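# Move the larger cell from its cradle to the table

## Task

Lift the bigger of the two cells out of its cradle, put it down on the table top and open the hand so it is free. Its cradle must still stand upright in its original spot, and the smaller cell must stay seated in its own cradle.

## Robot and tools

Robot: two arms, left_arm and right_arm. Each ends in a five-finger hand: a left hand on left_arm and a right hand on right_arm. Both bases sit near x = 0, with left_arm at y = +0.273 and right_arm at y = -0.268 in the scene frame. Each base is turned a little about z. Behind the arms are a fixed post and a camera stand; do not hit them.

Frames. The scene frame has its origin at table-top height between the arms. +x points out over the table, +y toward left_arm and +z up. Fixed cameras and the table are given in this frame. Hand positions (end_effector_position, in metres), hand quaternions (wxyz) and all pose offsets use each arm's own base frame. Rotations turn about the current Hand target position.

Hand point: a spot 0.05 m in front of the palm and 0.15 m from the wrist flange. Its +z runs along the straightened fingers, and +y comes out of the palm. On the right hand +x points away from the thumb; on the left hand +x points toward it. Straight fingertips reach 0.06 to 0.07 m past the point and lie 0.06 m behind it along -y. A wrist bracket on the little-finger side can strike objects. Arms track loosely: they often rest 1 to 3 cm (sometimes 5 cm) short of the command, mostly low, and this alone does not mean contact.

Row layout (used by both motion tools): 28 numbers, each in [-1, 1].
- Numbers 1 to 6: left_arm dx, dy, dz, rx, ry, rz.
- Numbers 7 to 12: the left hand's motors: thumb_turn, thumb_bend, index, middle, ring, little.
- Numbers 13 and 14: left force_limit and speed.
- Numbers 15 to 28: the same fourteen for right_arm.

Pose numbers are offsets, not poses. They count from that arm's current Hand target along its base axes. 1.0 equals 0.6 m, or 180 degrees for rx, ry, rz, which together form one rotation vector. Send six zeros for an arm to ask nothing new of it.

Hand motor numbers are absolute targets. -1 means open or straight; for thumb_turn it means beside the palm. +1 means closed; for thumb_turn it means across in front of the palm. force_limit maps -1..+1 to about 0..10 N at the fingertip (0..15 N for the two thumb motors). speed rises from near zero at -1 to full at +0.48 and above. With the thumb turned across, the hand can wrap objects about 0.035 to 0.065 m thick. The thumb tip and index pad can pinch light items up to about 0.08 m. For a gentle close, use speed -0.94 or lower. No number means 'unchanged': to keep a hand as it is, resend the last eight numbers you sent for it. Before you have sent any, use its hand_measured, hand_force_limit and hand_speed. To loosen a grip, send targets more open than hand_measured.

execute_actions(actions, cameras): actions is a list of actions. Each action is a table of up to 15 rows of 28 numbers, one row per 1/30 s step; the last row repeats to fill 15 steps. Every row of an action counts from the Hand target at that action's start. Repeating an offset in a later action moves the hand further. An empty actions list just returns state and all camera images. cameras lists names, ["all"] or [].

move(target, speed, blend, blocking, cameras): drives each hand point in a straight line toward an offset from its Hand target. target is one 28-number row or a list of up to 15 rows. Every row counts from the same starting Hand targets, not from the previous row. speed is in m/s (0.002 to 4.3, default 0.25), as one number or one per target; turning is capped at twice that in rad/s. blend is a corner radius in metres; 0 stops at each target. Hand numbers in later rows take effect on arrival. Moves do not avoid obstacles or the other arm, and faster moves strike harder. Everything stops after 10 s. blocking=false returns after about 0.5 s while the motion continues.

wait(seconds): lets time pass (0 to 3600 s) with no new commands. stop(): brakes a running move. zoom_image(camera, region=[x0,y0,x1,y1]): enlarges part of a camera's newest image, at most 504x504 pixels. show_instructions(): shows the reference images. finished_scene(): ends the scene for good.

Cameras: cam_head_left, cam_head_right, cam_high, cam_low, cam_left_wrist, cam_right_wrist, each 672x504.

Results give, for each arm: Hand target (the last command after clipping; later offsets start here), end-effector pose, joint positions, torques and velocities, and hand_measured, hand_stopped_by (moving, target, force, stalled, fault) and hand_load_n in motor order. A grip that has slipped shows as hand_load_n falling to about 0. A move adds a 'move:' line with its ending (done, off_target, moving, held, fault). limits=paced means the pose was clipped; limits=held means steps were withheld. Orientation commands are clipped to within 40 degrees of the measured orientation at each step. If a hand rests short of its target, send the gap as an offset. To end a push against something, command a target back past the hand point.

Avoid: dropping the cell even a few millimetres, letting go while it still moves, knocking the cradle over, disturbing the smaller cell, and putting anything off the table. Also avoid fast hits, hard presses, arm-to-arm contact, and too much force on the fingers. Do not hold loads long with stretched arms: motors overheat, and at 100 °C the arm drops. Objects may occasionally be nudged by outside pushes.

Each tool is called in YAML: its name, and indented under it one key for each argument.

Reference images:

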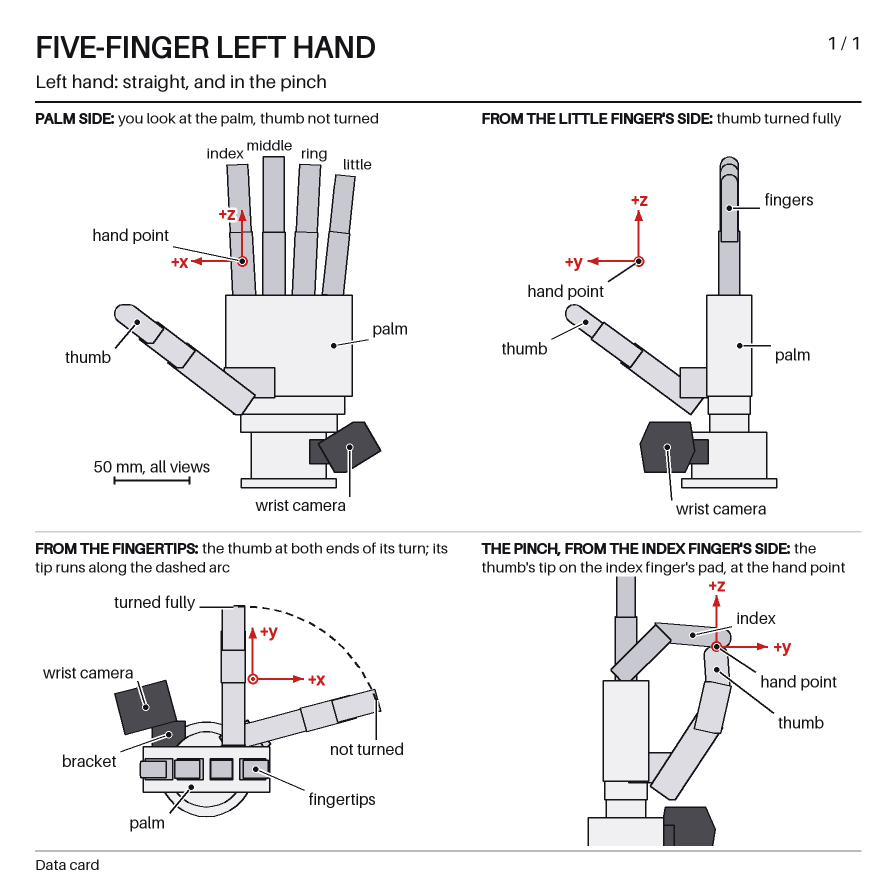

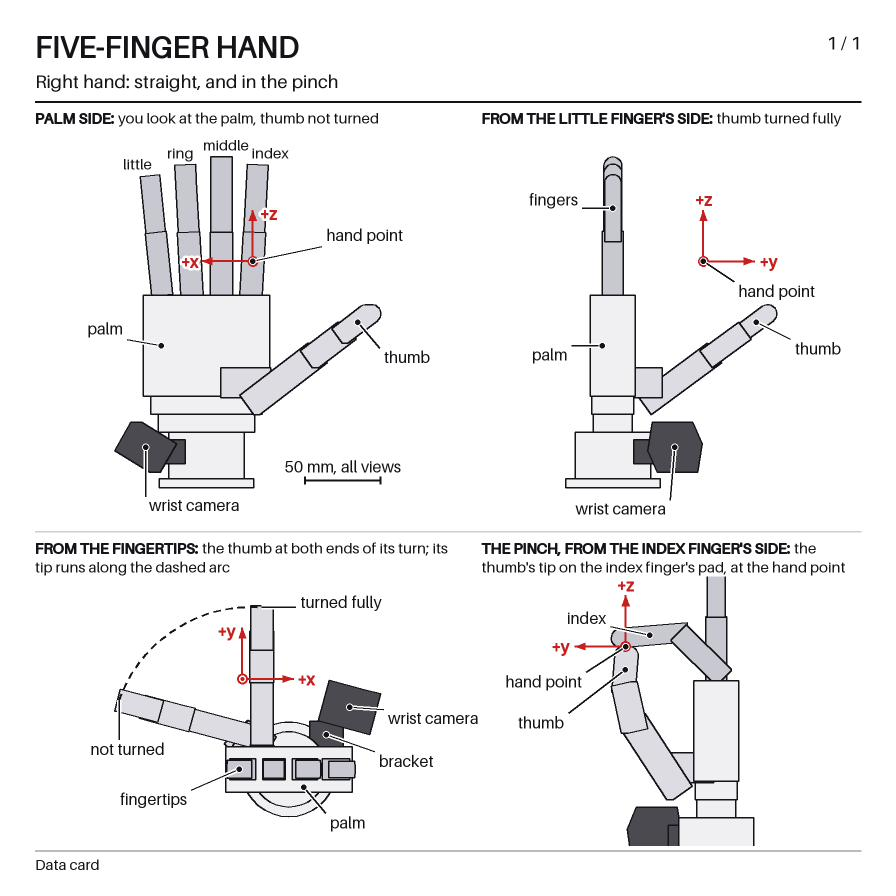

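## Session

execute_actions:
  actions: []

Scene clock: 0.00 s.
left_arm: end_effector_position=(+0.1295, +0.1371, +0.1836) hand_measured=(-1.000, -1.000, -1.000, -1.000, -1.000, -1.000) hand_load_n=(+0.0, +0.0, +0.0, +0.0, +0.0, +0.0) hand_stopped_by=(target, target, target, target, target, target) hand_force_limit=0.00 hand_speed=-0.80 end_effector_quat_wxyz=(-0.138, -0.563, +0.806, +0.117) | right_arm: end_effector_position=(+0.4856, +0.1430, +0.3879) hand_measured=(-1.000, -1.000, -1.000, -1.000, -1.000, -1.000) hand_load_n=(+0.0, +0.0, +0.0, +0.0, +0.0, +0.0) hand_stopped_by=(target, target, target, target, target, target) hand_force_limit=0.00 hand_speed=-0.80 end_effector_quat_wxyz=(+0.090, +0.709, +0.288, +0.637)
Joint positions: left_arm=[0.492 1.202 0.948 -1.624 -0.197 0.813] | right_arm=[0.521 1.002 0.856 -0.033 0.271 -2.05]
Joint velocities: within noise
Joint torques (N m): no reading
Motor temperatures (°C): left_arm=[23 28 24 27 25 23] | right_arm=[30 22 25 26 26 24]
Heat: left arm: hottest shoulder 28 °C; right arm: hottest waist 30 °C.
Hand target: left_arm +0.1335, +0.1392, +0.1865; -0.133, -0.564, +0.806, +0.116 | right_arm +0.4877, +0.1442, +0.4053; +0.089, +0.701, +0.282, +0.649

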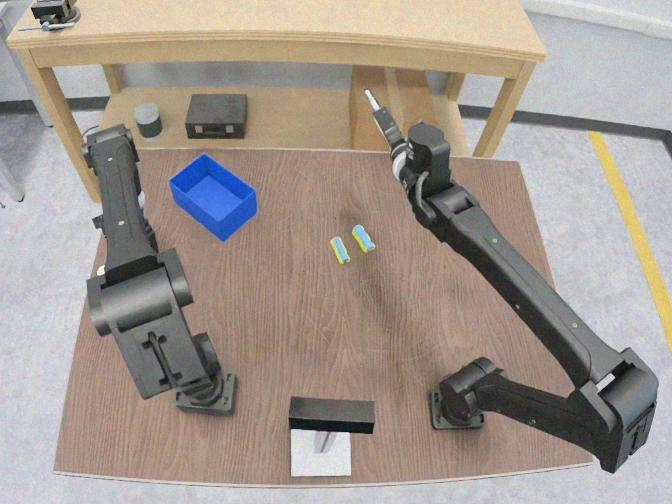

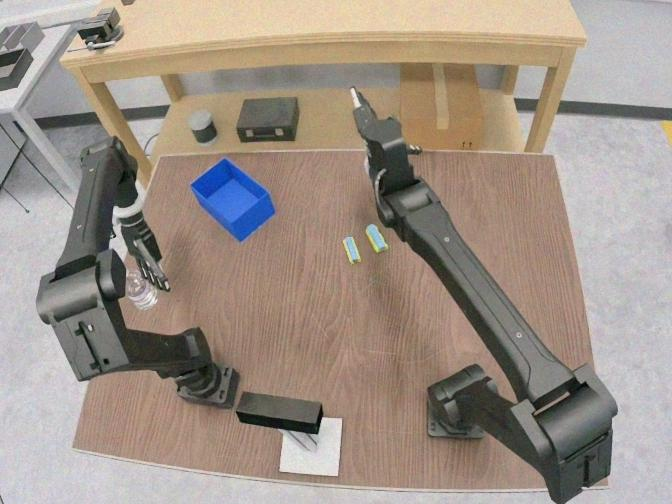

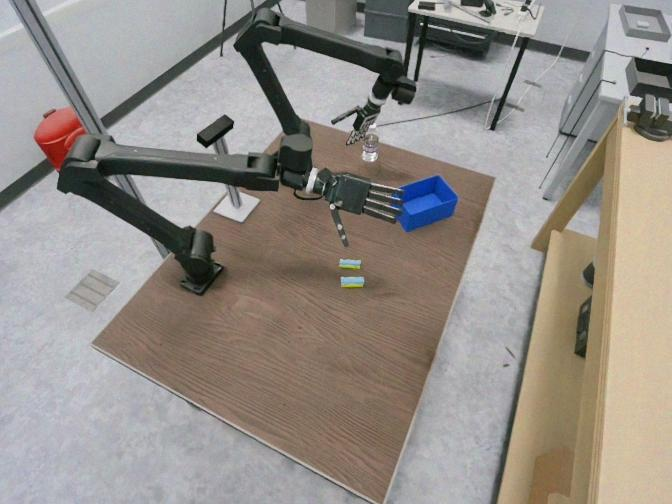

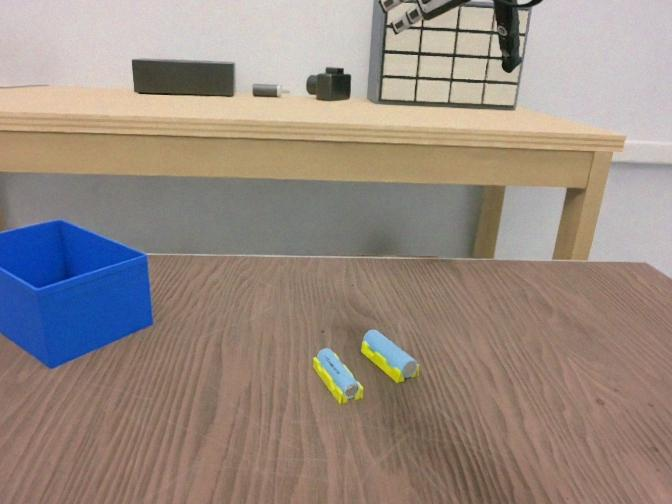

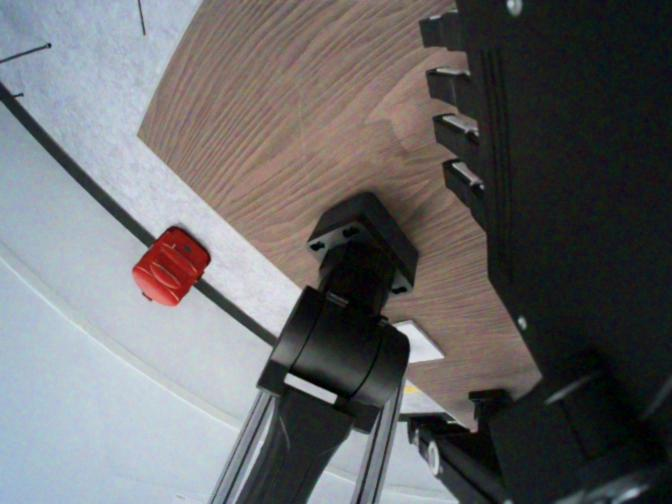

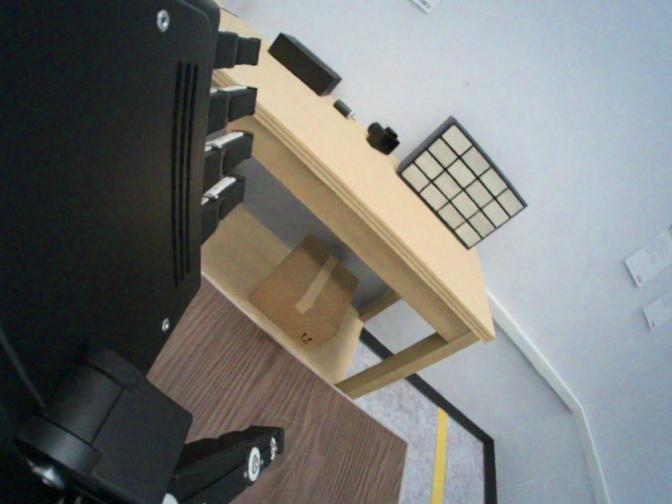

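zoom_image:
  camera: "cam_low"
  region: [290, 310, 450, 430]

zoom_image:
  camera: "cam_head_left"
  region: [310, 210, 400, 280]

zoom_image:
  camera: "cam_head_right"
  region: [330, 210, 410, 280]

zoom_image:
  camera: "cam_high"
  region: [320, 245, 390, 300]

Scaled by 3.150.

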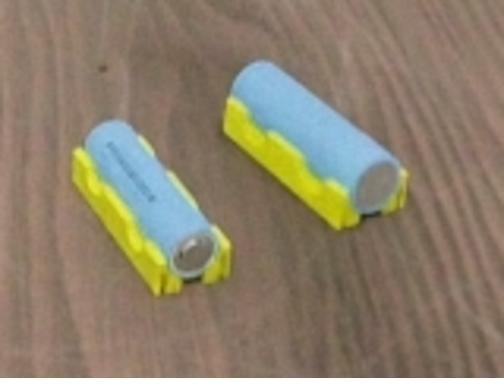

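Scaled by 5.600.

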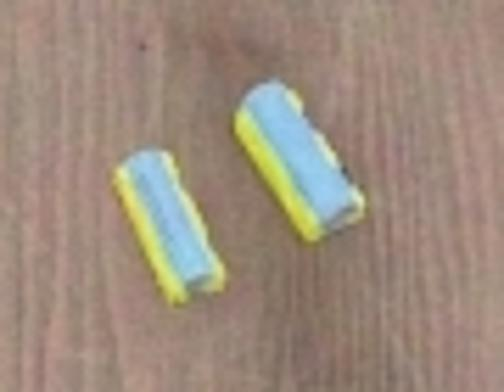

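Scaled by 6.300.

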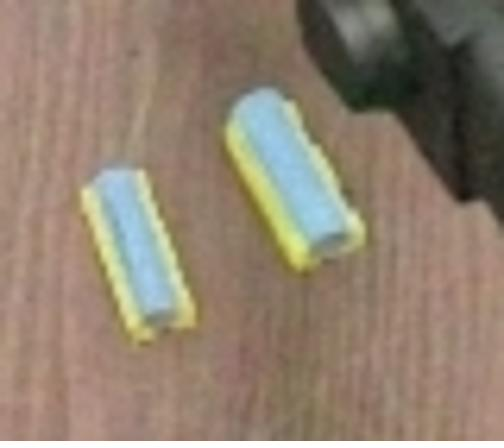

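Scaled by 7.200.

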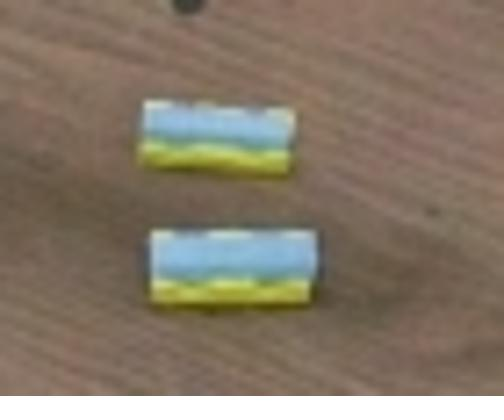

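move:
  target: [0,0,0,0,0,0,-1,-1,-1,-1,-1,-1,0,-0.8,-0.096,0.0713,-0.342,0.5455,0.2905,-0.2228,0.78,-1,-0.5,-1,-1,-1,0,-0.2]
  cameras: ["all"]

Scene clock: 34.53 s.
left_arm: end_effector_position=(+0.1295, +0.1371, +0.1836) hand_measured=(-1.000, -1.000, -1.000, -1.000, -1.000, -1.000) hand_load_n=(+0.0, -0.5, +0.0, +0.0, +0.0, +0.0) hand_stopped_by=(target, target, target, target, target, target) hand_force_limit=0.00 hand_speed=-0.80 end_effector_quat_wxyz=(-0.138, -0.563, +0.806, +0.117) | right_arm: end_effector_position=(+0.4216, +0.1898, +0.1992) hand_measured=(+0.780, -1.000, -0.500, -1.000, -1.000, -1.000) hand_load_n=(+0.0, +0.0, +0.0, +0.0, +0.0, +0.0) hand_stopped_by=(target, target, target, target, target, target) hand_force_limit=0.00 hand_speed=-0.20 end_effector_quat_wxyz=(-0.366, +0.759, -0.483, +0.238)
Joint positions: left_arm=[0.492 1.202 0.948 -1.624 -0.197 0.813] | right_arm=[0.336 1.122 0.889 -0.436 -0.071 -0.066]
Joint torques (N m): left_arm=[1.85 -7.12 7.97 -0.47 -0.17 -0.09] | right_arm=[-3.14 -6.3 8.95 3.03 -0.15 0.07]
Motor temperatures (°C): left_arm=[23 28 28 27 25 23] | right_arm=[30 23 32 27 26 24]
Heat: left arm: hottest shoulder 28 °C; right arm: hottest elbow 32 °C.
Hand target: left_arm +0.1335, +0.1392, +0.1865; -0.133, -0.564, +0.806, +0.116 | right_arm +0.4301, +0.1871, +0.2001; -0.372, +0.751, -0.488, +0.243
Off the commanded pose: left_arm 0.005 m, 1 deg | right_arm 0.009 m, 1 deg.
move: done
cam_right_wrist: T_world_to_cam=[[-0.4441, -0.46602, -0.76524, 0.43145], [-0.81175, 0.5708, 0.12348, 0.21328], [0.37925, 0.67602, -0.63179, -0.0515]] pos_world=[0.38427, 0.11414, 0.27129]

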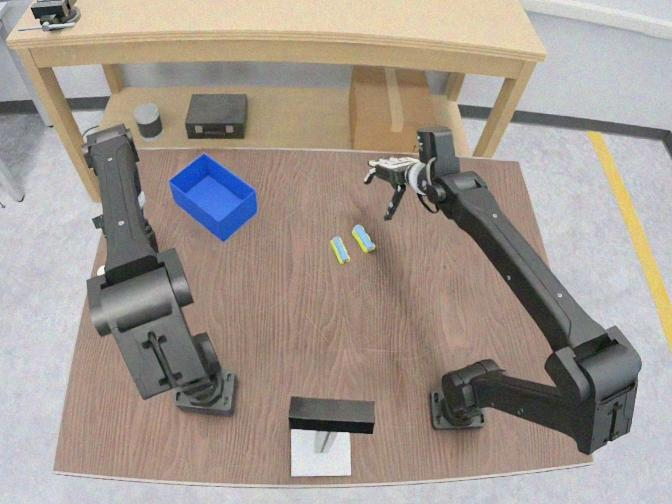

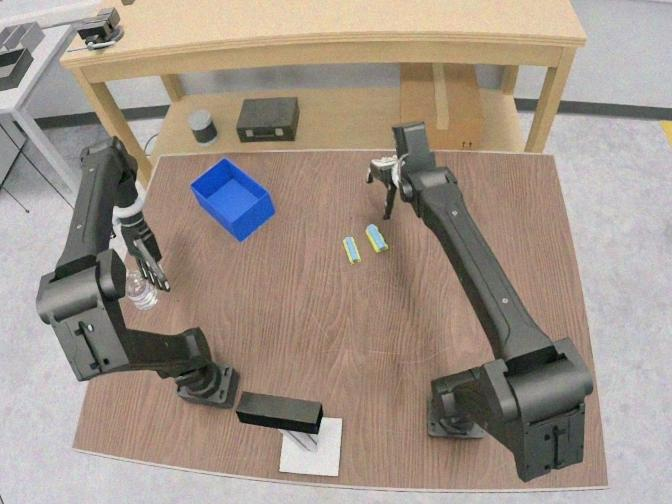

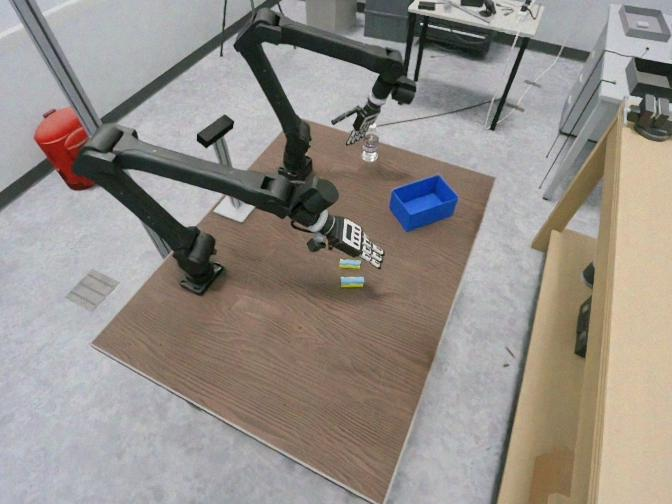

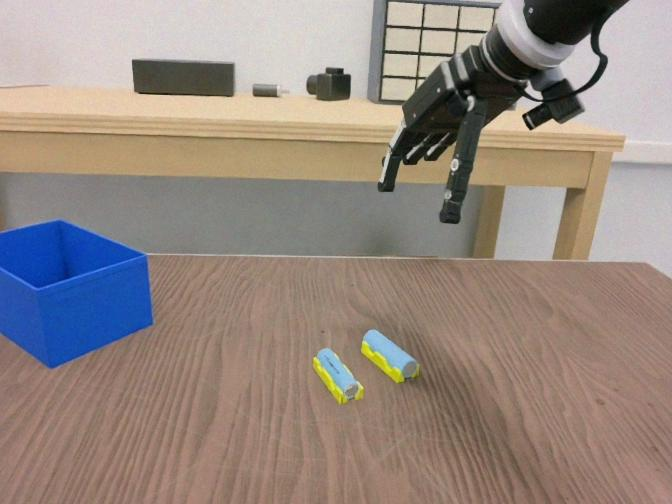

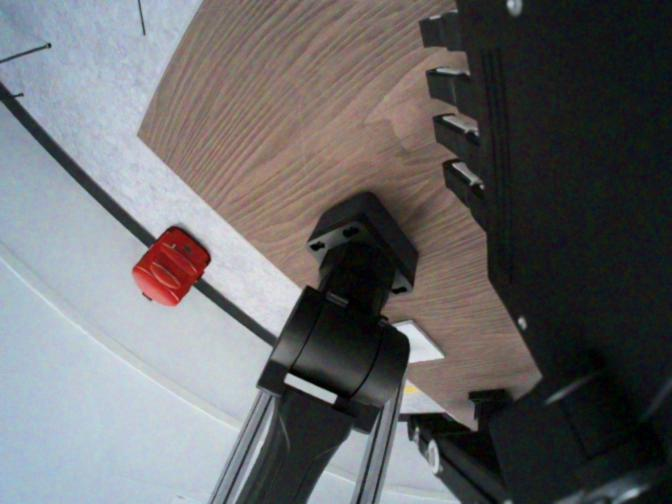

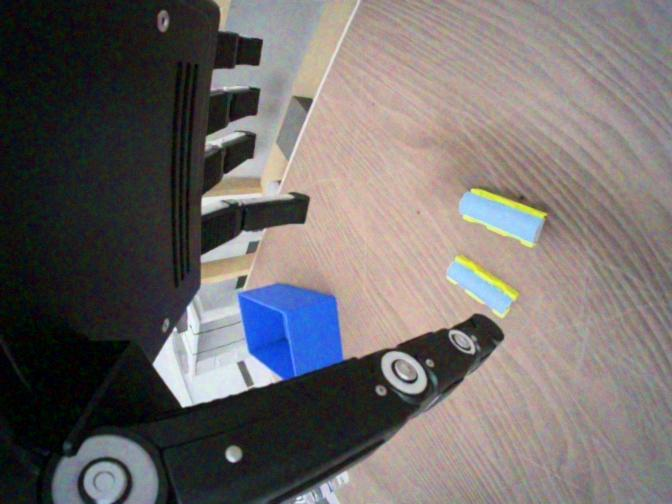

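zoom_image:
  camera: "cam_right_wrist"
  region: [430, 170, 570, 330]

zoom_image:
  camera: "cam_low"
  region: [340, 50, 520, 400]

Scaled by 3.150 from the camera's image (finer frame: 960x720).

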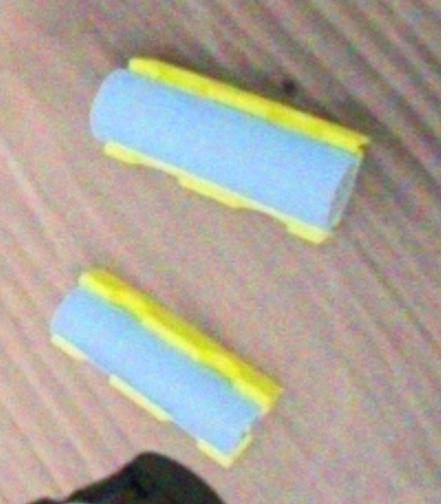

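Scaled by 1.440.

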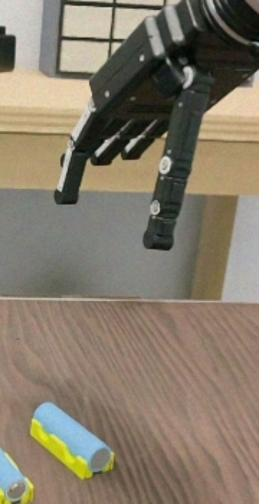

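move:
  target: [0,0,0,0,0,0,-1,-1,-1,-1,-1,-1,0,-0.8,0.0432,0.0098,-0.1652,0,0,0.0439,0.78,-1,-0.5,-1,-1,-1,0,-0.2]
  cameras: ["cam_low","cam_right_wrist","cam_high","cam_head_left"]

zoom_image:
  camera: "cam_right_wrist"
  region: [200, 100, 600, 400]

zoom_image:
  camera: "cam_low"
  region: [280, 150, 520, 430]

Scene clock: 60.60 s.
left_arm: end_effector_position=(+0.1295, +0.1371, +0.1836) hand_measured=(-1.000, -1.000, -1.000, -1.000, -1.000, -1.000) hand_load_n=(+0.5, +0.0, +0.0, +0.0, +0.0, -0.5) hand_stopped_by=(target, target, target, target, target, target) hand_force_limit=0.00 hand_speed=-0.80 end_effector_quat_wxyz=(-0.138, -0.563, +0.806, +0.117) | right_arm: end_effector_position=(+0.4443, +0.1965, +0.0964) hand_measured=(+0.780, -1.000, -0.500, -1.000, -1.000, -1.000) hand_load_n=(+0.5, +0.0, +0.0, +0.0, +0.0, +0.0) hand_stopped_by=(target, target, target, target, target, target) hand_force_limit=0.00 hand_speed=-0.20 end_effector_quat_wxyz=(-0.380, +0.789, -0.437, +0.206)
Joint positions: left_arm=[0.492 1.202 0.948 -1.624 -0.197 0.813] | right_arm=[0.29 1.337 0.778 -0.137 -0.216 -0.166]
Joint torques (N m): left_arm=[1.67 -7.24 7.97 -0.5 -0.17 -0.1] | right_arm=[-3.19 -8.59 8.62 2.81 -0.26 -0.08]
Heat: left arm: hottest elbow 29 °C; right arm: hottest elbow 32 °C.
Hand target: left_arm +0.1335, +0.1392, +0.1865; -0.133, -0.564, +0.806, +0.116 | right_arm +0.4561, +0.1929, +0.1011; -0.388, +0.783, -0.435, +0.217
Off the commanded pose: left_arm 0.005 m, 1 deg | right_arm 0.013 m, 2 deg.
move: off_target (right_arm)
cam_right_wrist: T_world_to_cam=[[-0.39337, -0.51228, -0.76343, 0.35236], [-0.87617, 0.46047, 0.14247, 0.28895], [0.27856, 0.72494, -0.62998, -0.09467]] pos_world=[0.41815, 0.11608, 0.16819]
Images, in order (width x height): cam_head_left 672x504, cam_high 672x504, cam_low 672x504, cam_right_wrist 672x504.

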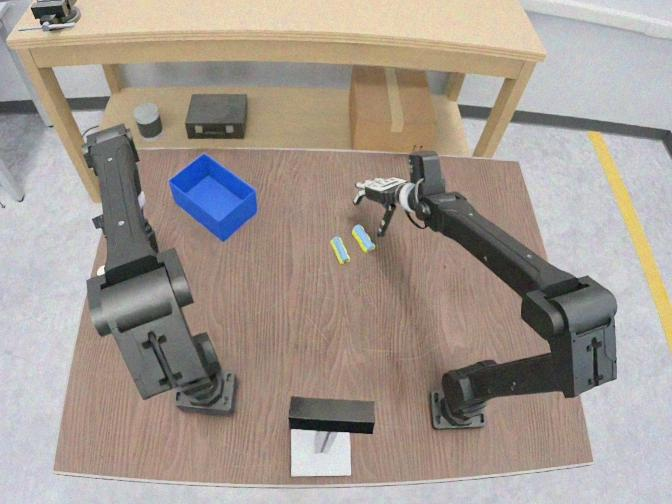

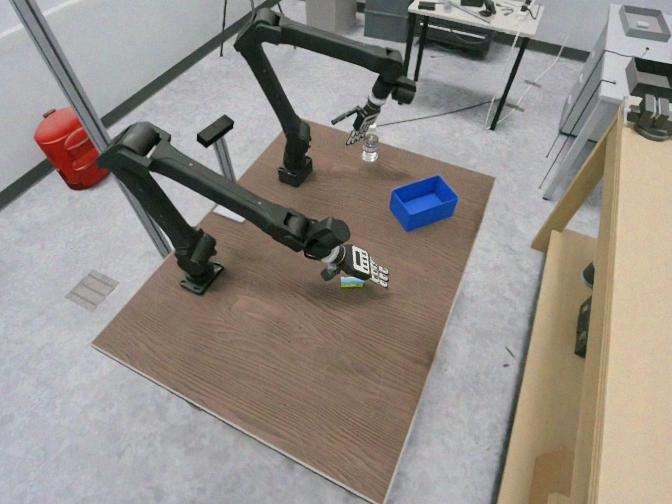

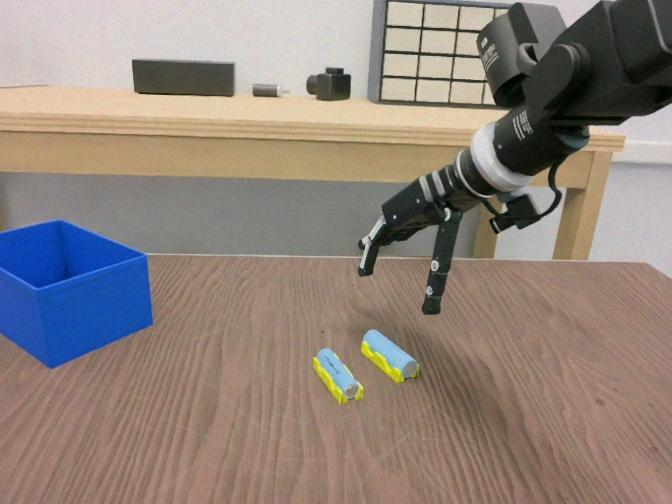

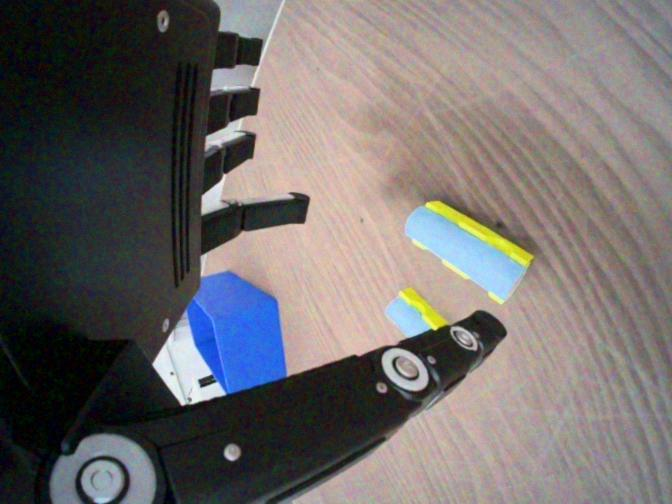

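Scaled by 1.260 from the camera's image (finer frame: 960x720).

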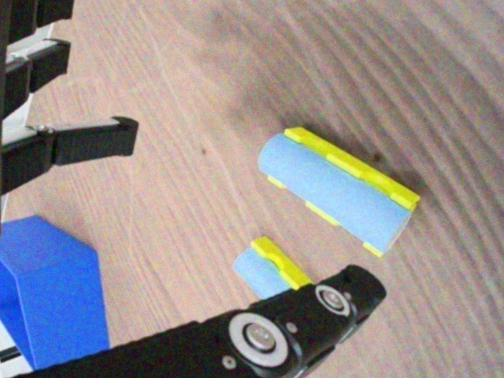

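Scaled by 1.800.

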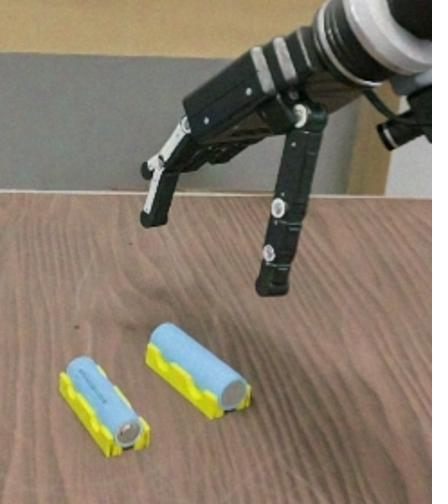

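move:
  target: [0,0,0,0,0,0,-1,-1,-1,-1,-1,-1,0,-0.8,0.0028,0.0152,-0.0783,0,0,0,0.78,-1,-0.5,-1,-1,-1,0,-0.2]
  cameras: ["cam_low","cam_right_wrist"]
  speed: 0.12

zoom_image:
  camera: "cam_right_wrist"
  region: [200, 100, 600, 400]

zoom_image:
  camera: "cam_low"
  region: [300, 240, 500, 420]

Scene clock: 67.47 s.
left_arm: end_effector_position=(+0.1295, +0.1371, +0.1836) hand_measured=(-1.000, -1.000, -1.000, -1.000, -1.000, -1.000) hand_load_n=(+0.0, +0.0, +0.0, +0.0, +0.0, +0.0) hand_stopped_by=(target, target, target, target, target, target) hand_force_limit=0.00 hand_speed=-0.80 end_effector_quat_wxyz=(-0.138, -0.563, +0.806, +0.117) | right_arm: end_effector_position=(+0.4522, +0.1972, +0.0526) hand_measured=(+0.780, -1.000, -0.500, -1.000, -1.000, -1.000) hand_load_n=(+0.0, +0.0, +0.0, +0.0, +0.0, +0.0) hand_stopped_by=(target, target, target, target, target, target) hand_force_limit=0.00 hand_speed=-0.20 end_effector_quat_wxyz=(-0.381, +0.787, -0.437, +0.212)
Joint positions: left_arm=[0.492 1.202 0.948 -1.624 -0.197 0.813] | right_arm=[0.29 1.437 0.732 0.019 -0.208 -0.167]
Joint torques (N m): left_arm=[1.85 -7.12 7.98 -0.46 -0.17 -0.09] | right_arm=[-1.49 -9.23 7.51 2.88 0.1 0.08]
Heat: left arm: hottest elbow 29 °C; right arm: hottest elbow 33 °C.
Hand target: left_arm +0.1335, +0.1392, +0.1865; -0.133, -0.564, +0.806, +0.116 | right_arm +0.4577, +0.2020, +0.0541; -0.388, +0.783, -0.435, +0.217
Off the commanded pose: left_arm 0.005 m, 1 deg | right_arm 0.008 m, 1 deg.
move: done
cam_right_wrist: T_world_to_cam=[[-0.38855, -0.51202, -0.76607, 0.3203], [-0.87475, 0.46624, 0.13205, 0.30062], [0.28956, 0.72143, -0.62904, -0.12937]] pos_world=[0.42488, 0.11717, 0.1243]

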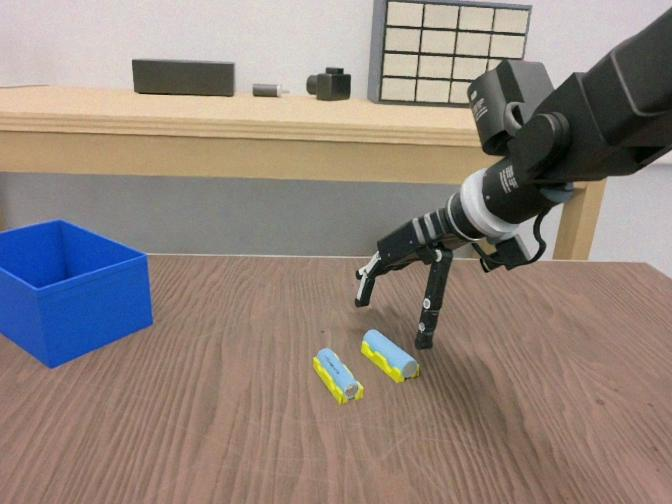

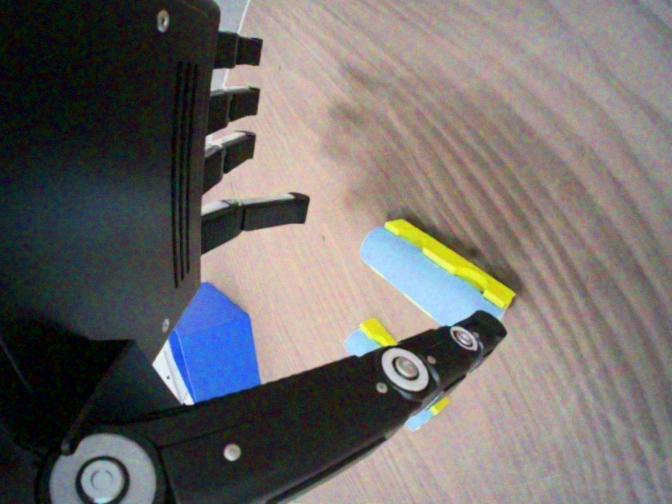

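Scaled by 1.260 from the camera's image (finer frame: 960x720).

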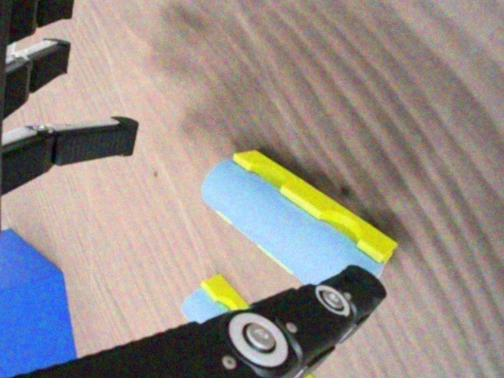

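Scaled by 2.520.

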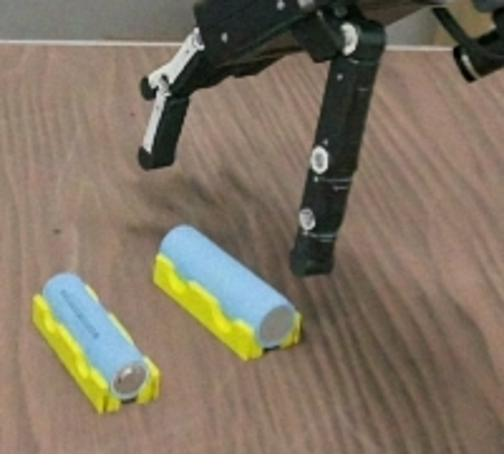

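move:
  target: [0,0,0,0,0,0,-1,-1,-1,-1,-1,-1,0,-0.8,-0.0078,0.0117,-0.0252,0,0,-0.0083,0.65,-1,-0.5,-1,-1,-1,0,-0.2]
  cameras: ["cam_low","cam_right_wrist"]
  speed: 0.1

zoom_image:
  camera: "cam_right_wrist"
  region: [280, 180, 580, 400]

zoom_image:
  camera: "cam_low"
  region: [300, 240, 500, 420]

Scene clock: 75.93 s.
left_arm: end_effector_position=(+0.1295, +0.1371, +0.1836) hand_measured=(-1.000, -1.000, -1.000, -1.000, -1.000, -1.000) hand_load_n=(+0.0, +0.0, +0.0, +0.0, +0.0, +0.0) hand_stopped_by=(target, target, target, target, target, target) hand_force_limit=0.00 hand_speed=-0.80 end_effector_quat_wxyz=(-0.138, -0.563, +0.806, +0.117) | right_arm: end_effector_position=(+0.4503, +0.2011, +0.0398) hand_measured=(+0.650, -1.000, -0.500, -1.000, -1.000, -1.000) hand_load_n=(+0.0, +0.0, +0.0, +0.0, +0.0, +0.0) hand_stopped_by=(target, target, target, target, target, target) hand_force_limit=0.00 hand_speed=-0.20 end_effector_quat_wxyz=(-0.379, +0.779, -0.449, +0.220)
Joint positions: left_arm=[0.492 1.202 0.948 -1.624 -0.197 0.813] | right_arm=[0.311 1.458 0.706 0.076 -0.165 -0.134]
Joint torques (N m): left_arm=[1.79 -7.24 7.97 -0.44 -0.18 -0.09] | right_arm=[-1.08 -9 7.15 3.04 0.13 0.09]
Heat: left arm: hottest elbow 29 °C; right arm: hottest elbow 32 °C.
Hand target: left_arm +0.1335, +0.1392, +0.1865; -0.133, -0.564, +0.806, +0.116 | right_arm +0.4529, +0.2090, +0.0387; -0.385, +0.778, -0.446, +0.221
Off the commanded pose: left_arm 0.005 m, 1 deg | right_arm 0.008 m, 1 deg.
move: done
cam_right_wrist: T_world_to_cam=[[-0.40159, -0.49892, -0.76799, 0.31514], [-0.85954, 0.49477, 0.12803, 0.28645], [0.3161, 0.71153, -0.62754, -0.14969]] pos_world=[0.42009, 0.12201, 0.11141]

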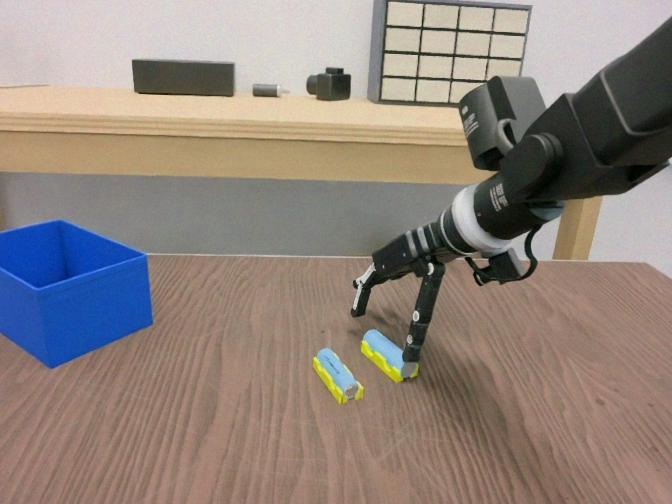

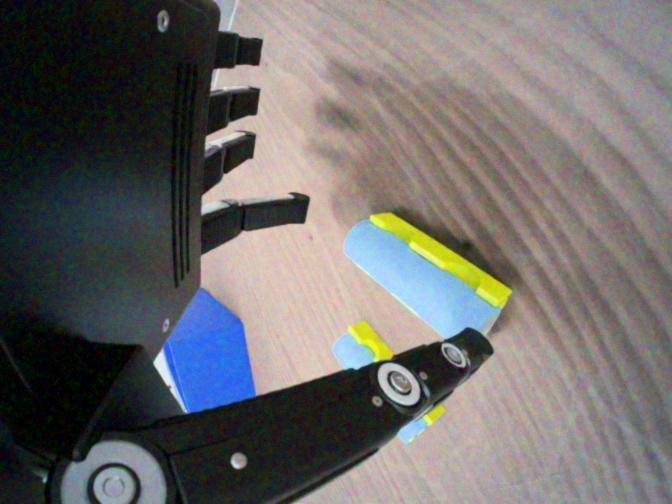

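Scaled by 1.680 from the camera's image (finer frame: 960x720).

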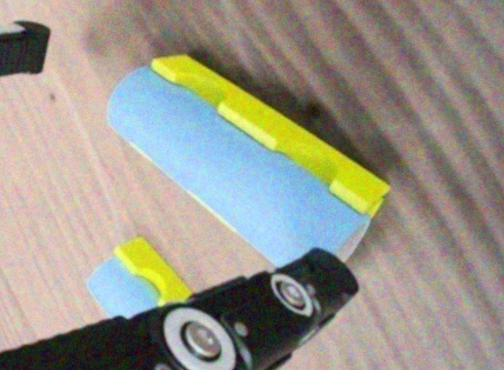

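Scaled by 2.520.

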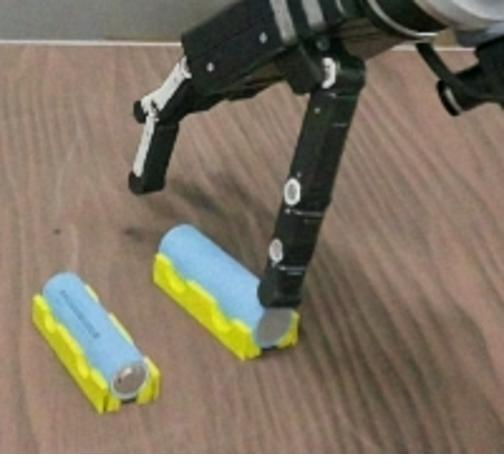

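move:
  target: [0,0,0,0,0,0,-1,-1,-1,-1,-1,-1,0,-0.8,-0.0108,-0.0033,0,0,0,0,0.65,-1,-0.5,-1,-1,-1,0,-0.2]
  cameras: ["all"]
  speed: 0.1

zoom_image:
  camera: "cam_right_wrist"
  region: [280, 180, 580, 400]

zoom_image:
  camera: "cam_low"
  region: [320, 270, 460, 400]

zoom_image:
  camera: "cam_head_left"
  region: [320, 170, 420, 270]

zoom_image:
  camera: "cam_head_right"
  region: [320, 170, 420, 270]

zoom_image:
  camera: "cam_high"
  region: [310, 230, 410, 320]

Scene clock: 84.23 s.
left_arm: end_effector_position=(+0.1295, +0.1371, +0.1836) hand_measured=(-1.000, -1.000, -1.000, -1.000, -1.000, -1.000) hand_load_n=(+0.0, +0.0, +0.0, +0.0, +0.5, +0.0) hand_stopped_by=(target, target, target, target, target, target) hand_force_limit=0.00 hand_speed=-0.80 end_effector_quat_wxyz=(-0.138, -0.563, +0.806, +0.117) | right_arm: end_effector_position=(+0.4497, +0.2011, +0.0389) hand_measured=(+0.650, -1.000, -0.500, -1.000, -1.000, -1.000) hand_load_n=(+0.0, +0.0, +0.0, +0.0, +0.0, +0.0) hand_stopped_by=(target, target, target, target, target, target) hand_force_limit=0.00 hand_speed=-0.20 end_effector_quat_wxyz=(-0.380, +0.777, -0.451, +0.220)
Joint positions: left_arm=[0.492 1.202 0.948 -1.624 -0.197 0.813] | right_arm=[0.311 1.458 0.7 0.087 -0.165 -0.129]
Joint torques (N m): left_arm=[1.79 -7.18 7.98 -0.49 -0.17 -0.09] | right_arm=[-0.97 -10.52 6.39 2.8 0.12 -0.01]
Heat: left arm: hottest elbow 30 °C; right arm: hottest elbow 32 °C.
Hand target: left_arm +0.1335, +0.1392, +0.1865; -0.133, -0.564, +0.806, +0.116 | right_arm +0.4465, +0.2070, +0.0388; -0.385, +0.777, -0.446, +0.221
Off the commanded pose: left_arm 0.005 m, 1 deg | right_arm 0.007 m, 1 deg.
move: done
cam_right_wrist: T_world_to_cam=[[-0.4012, -0.49487, -0.77081, 0.31327], [-0.85832, 0.49698, 0.12769, 0.28503], [0.31989, 0.71282, -0.62414, -0.15213]] pos_world=[0.419, 0.12181, 0.11012]

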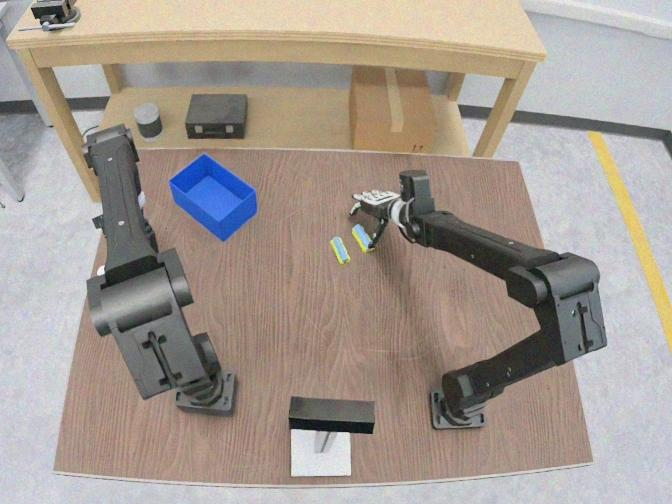

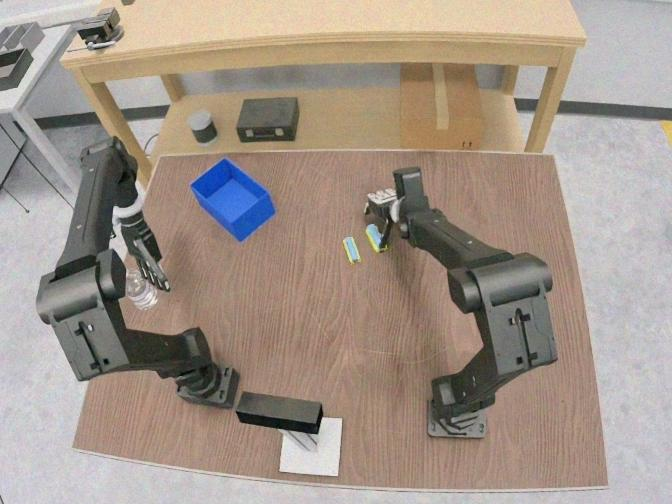

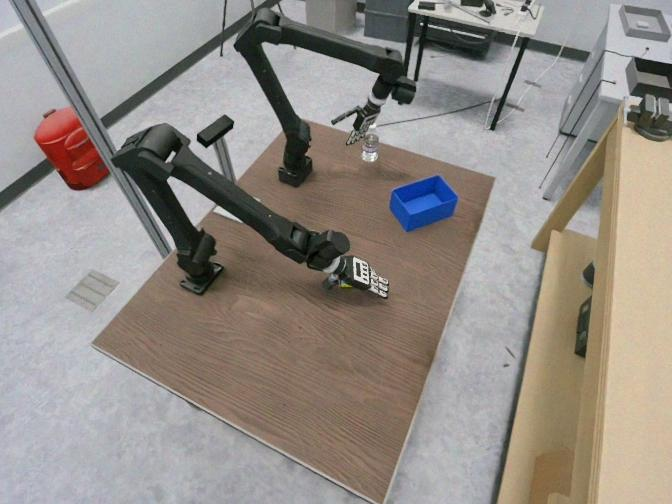

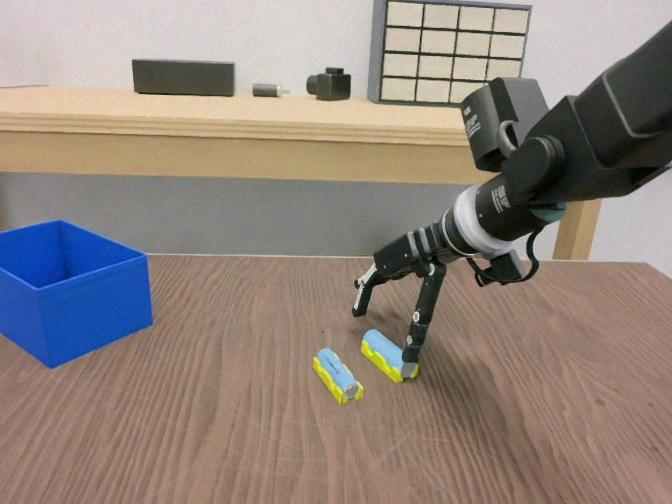

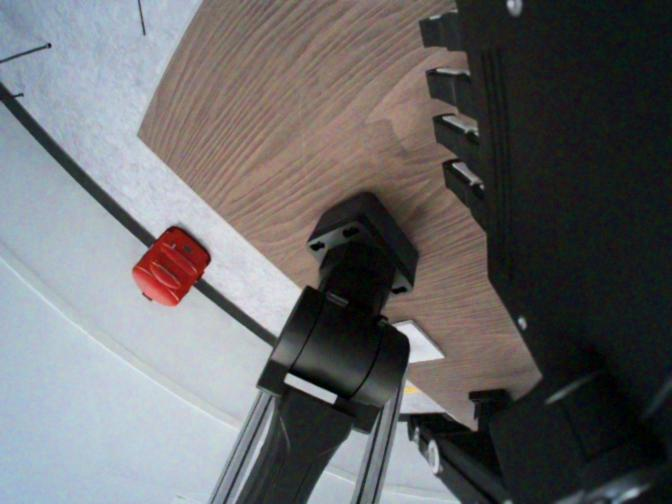

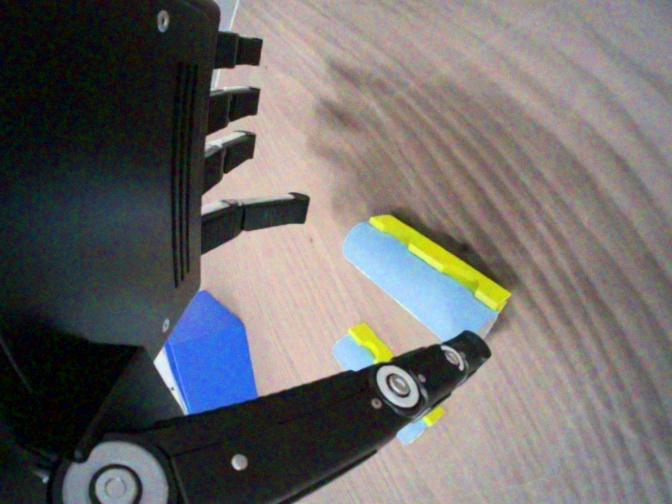

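Scaled by 1.680 from the camera's image (finer frame: 960x720).

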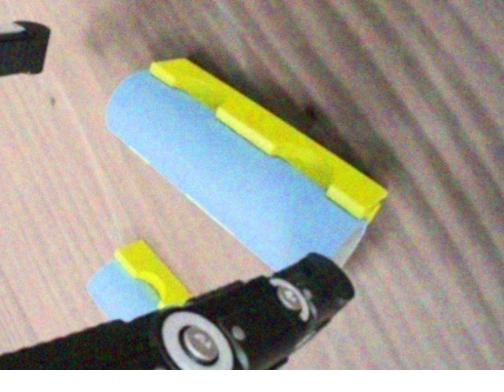

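Scaled by 3.600.

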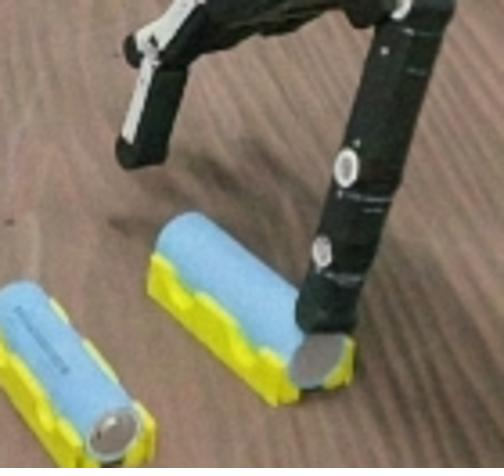

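Scaled by 5.040.

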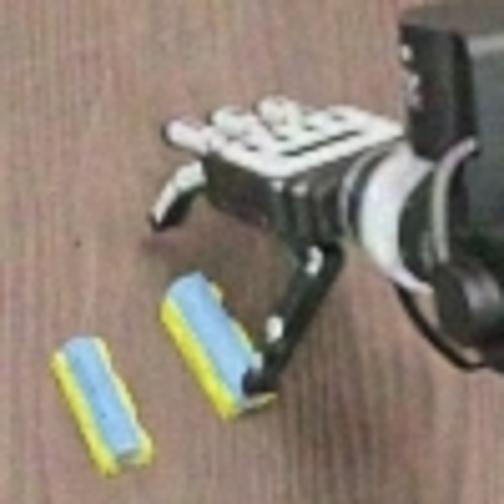

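Scaled by 5.040.

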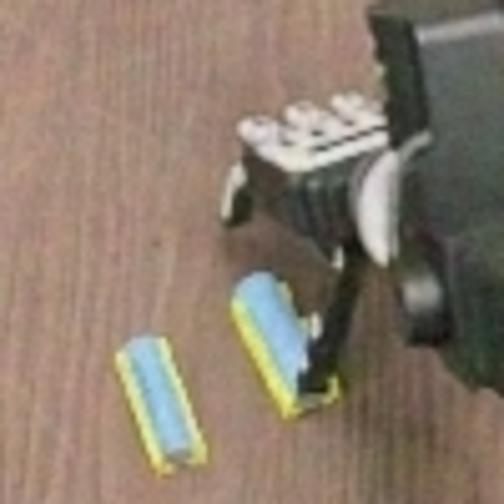

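Scaled by 5.040.

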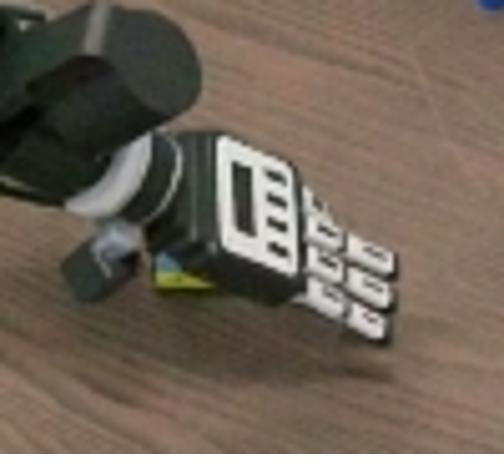

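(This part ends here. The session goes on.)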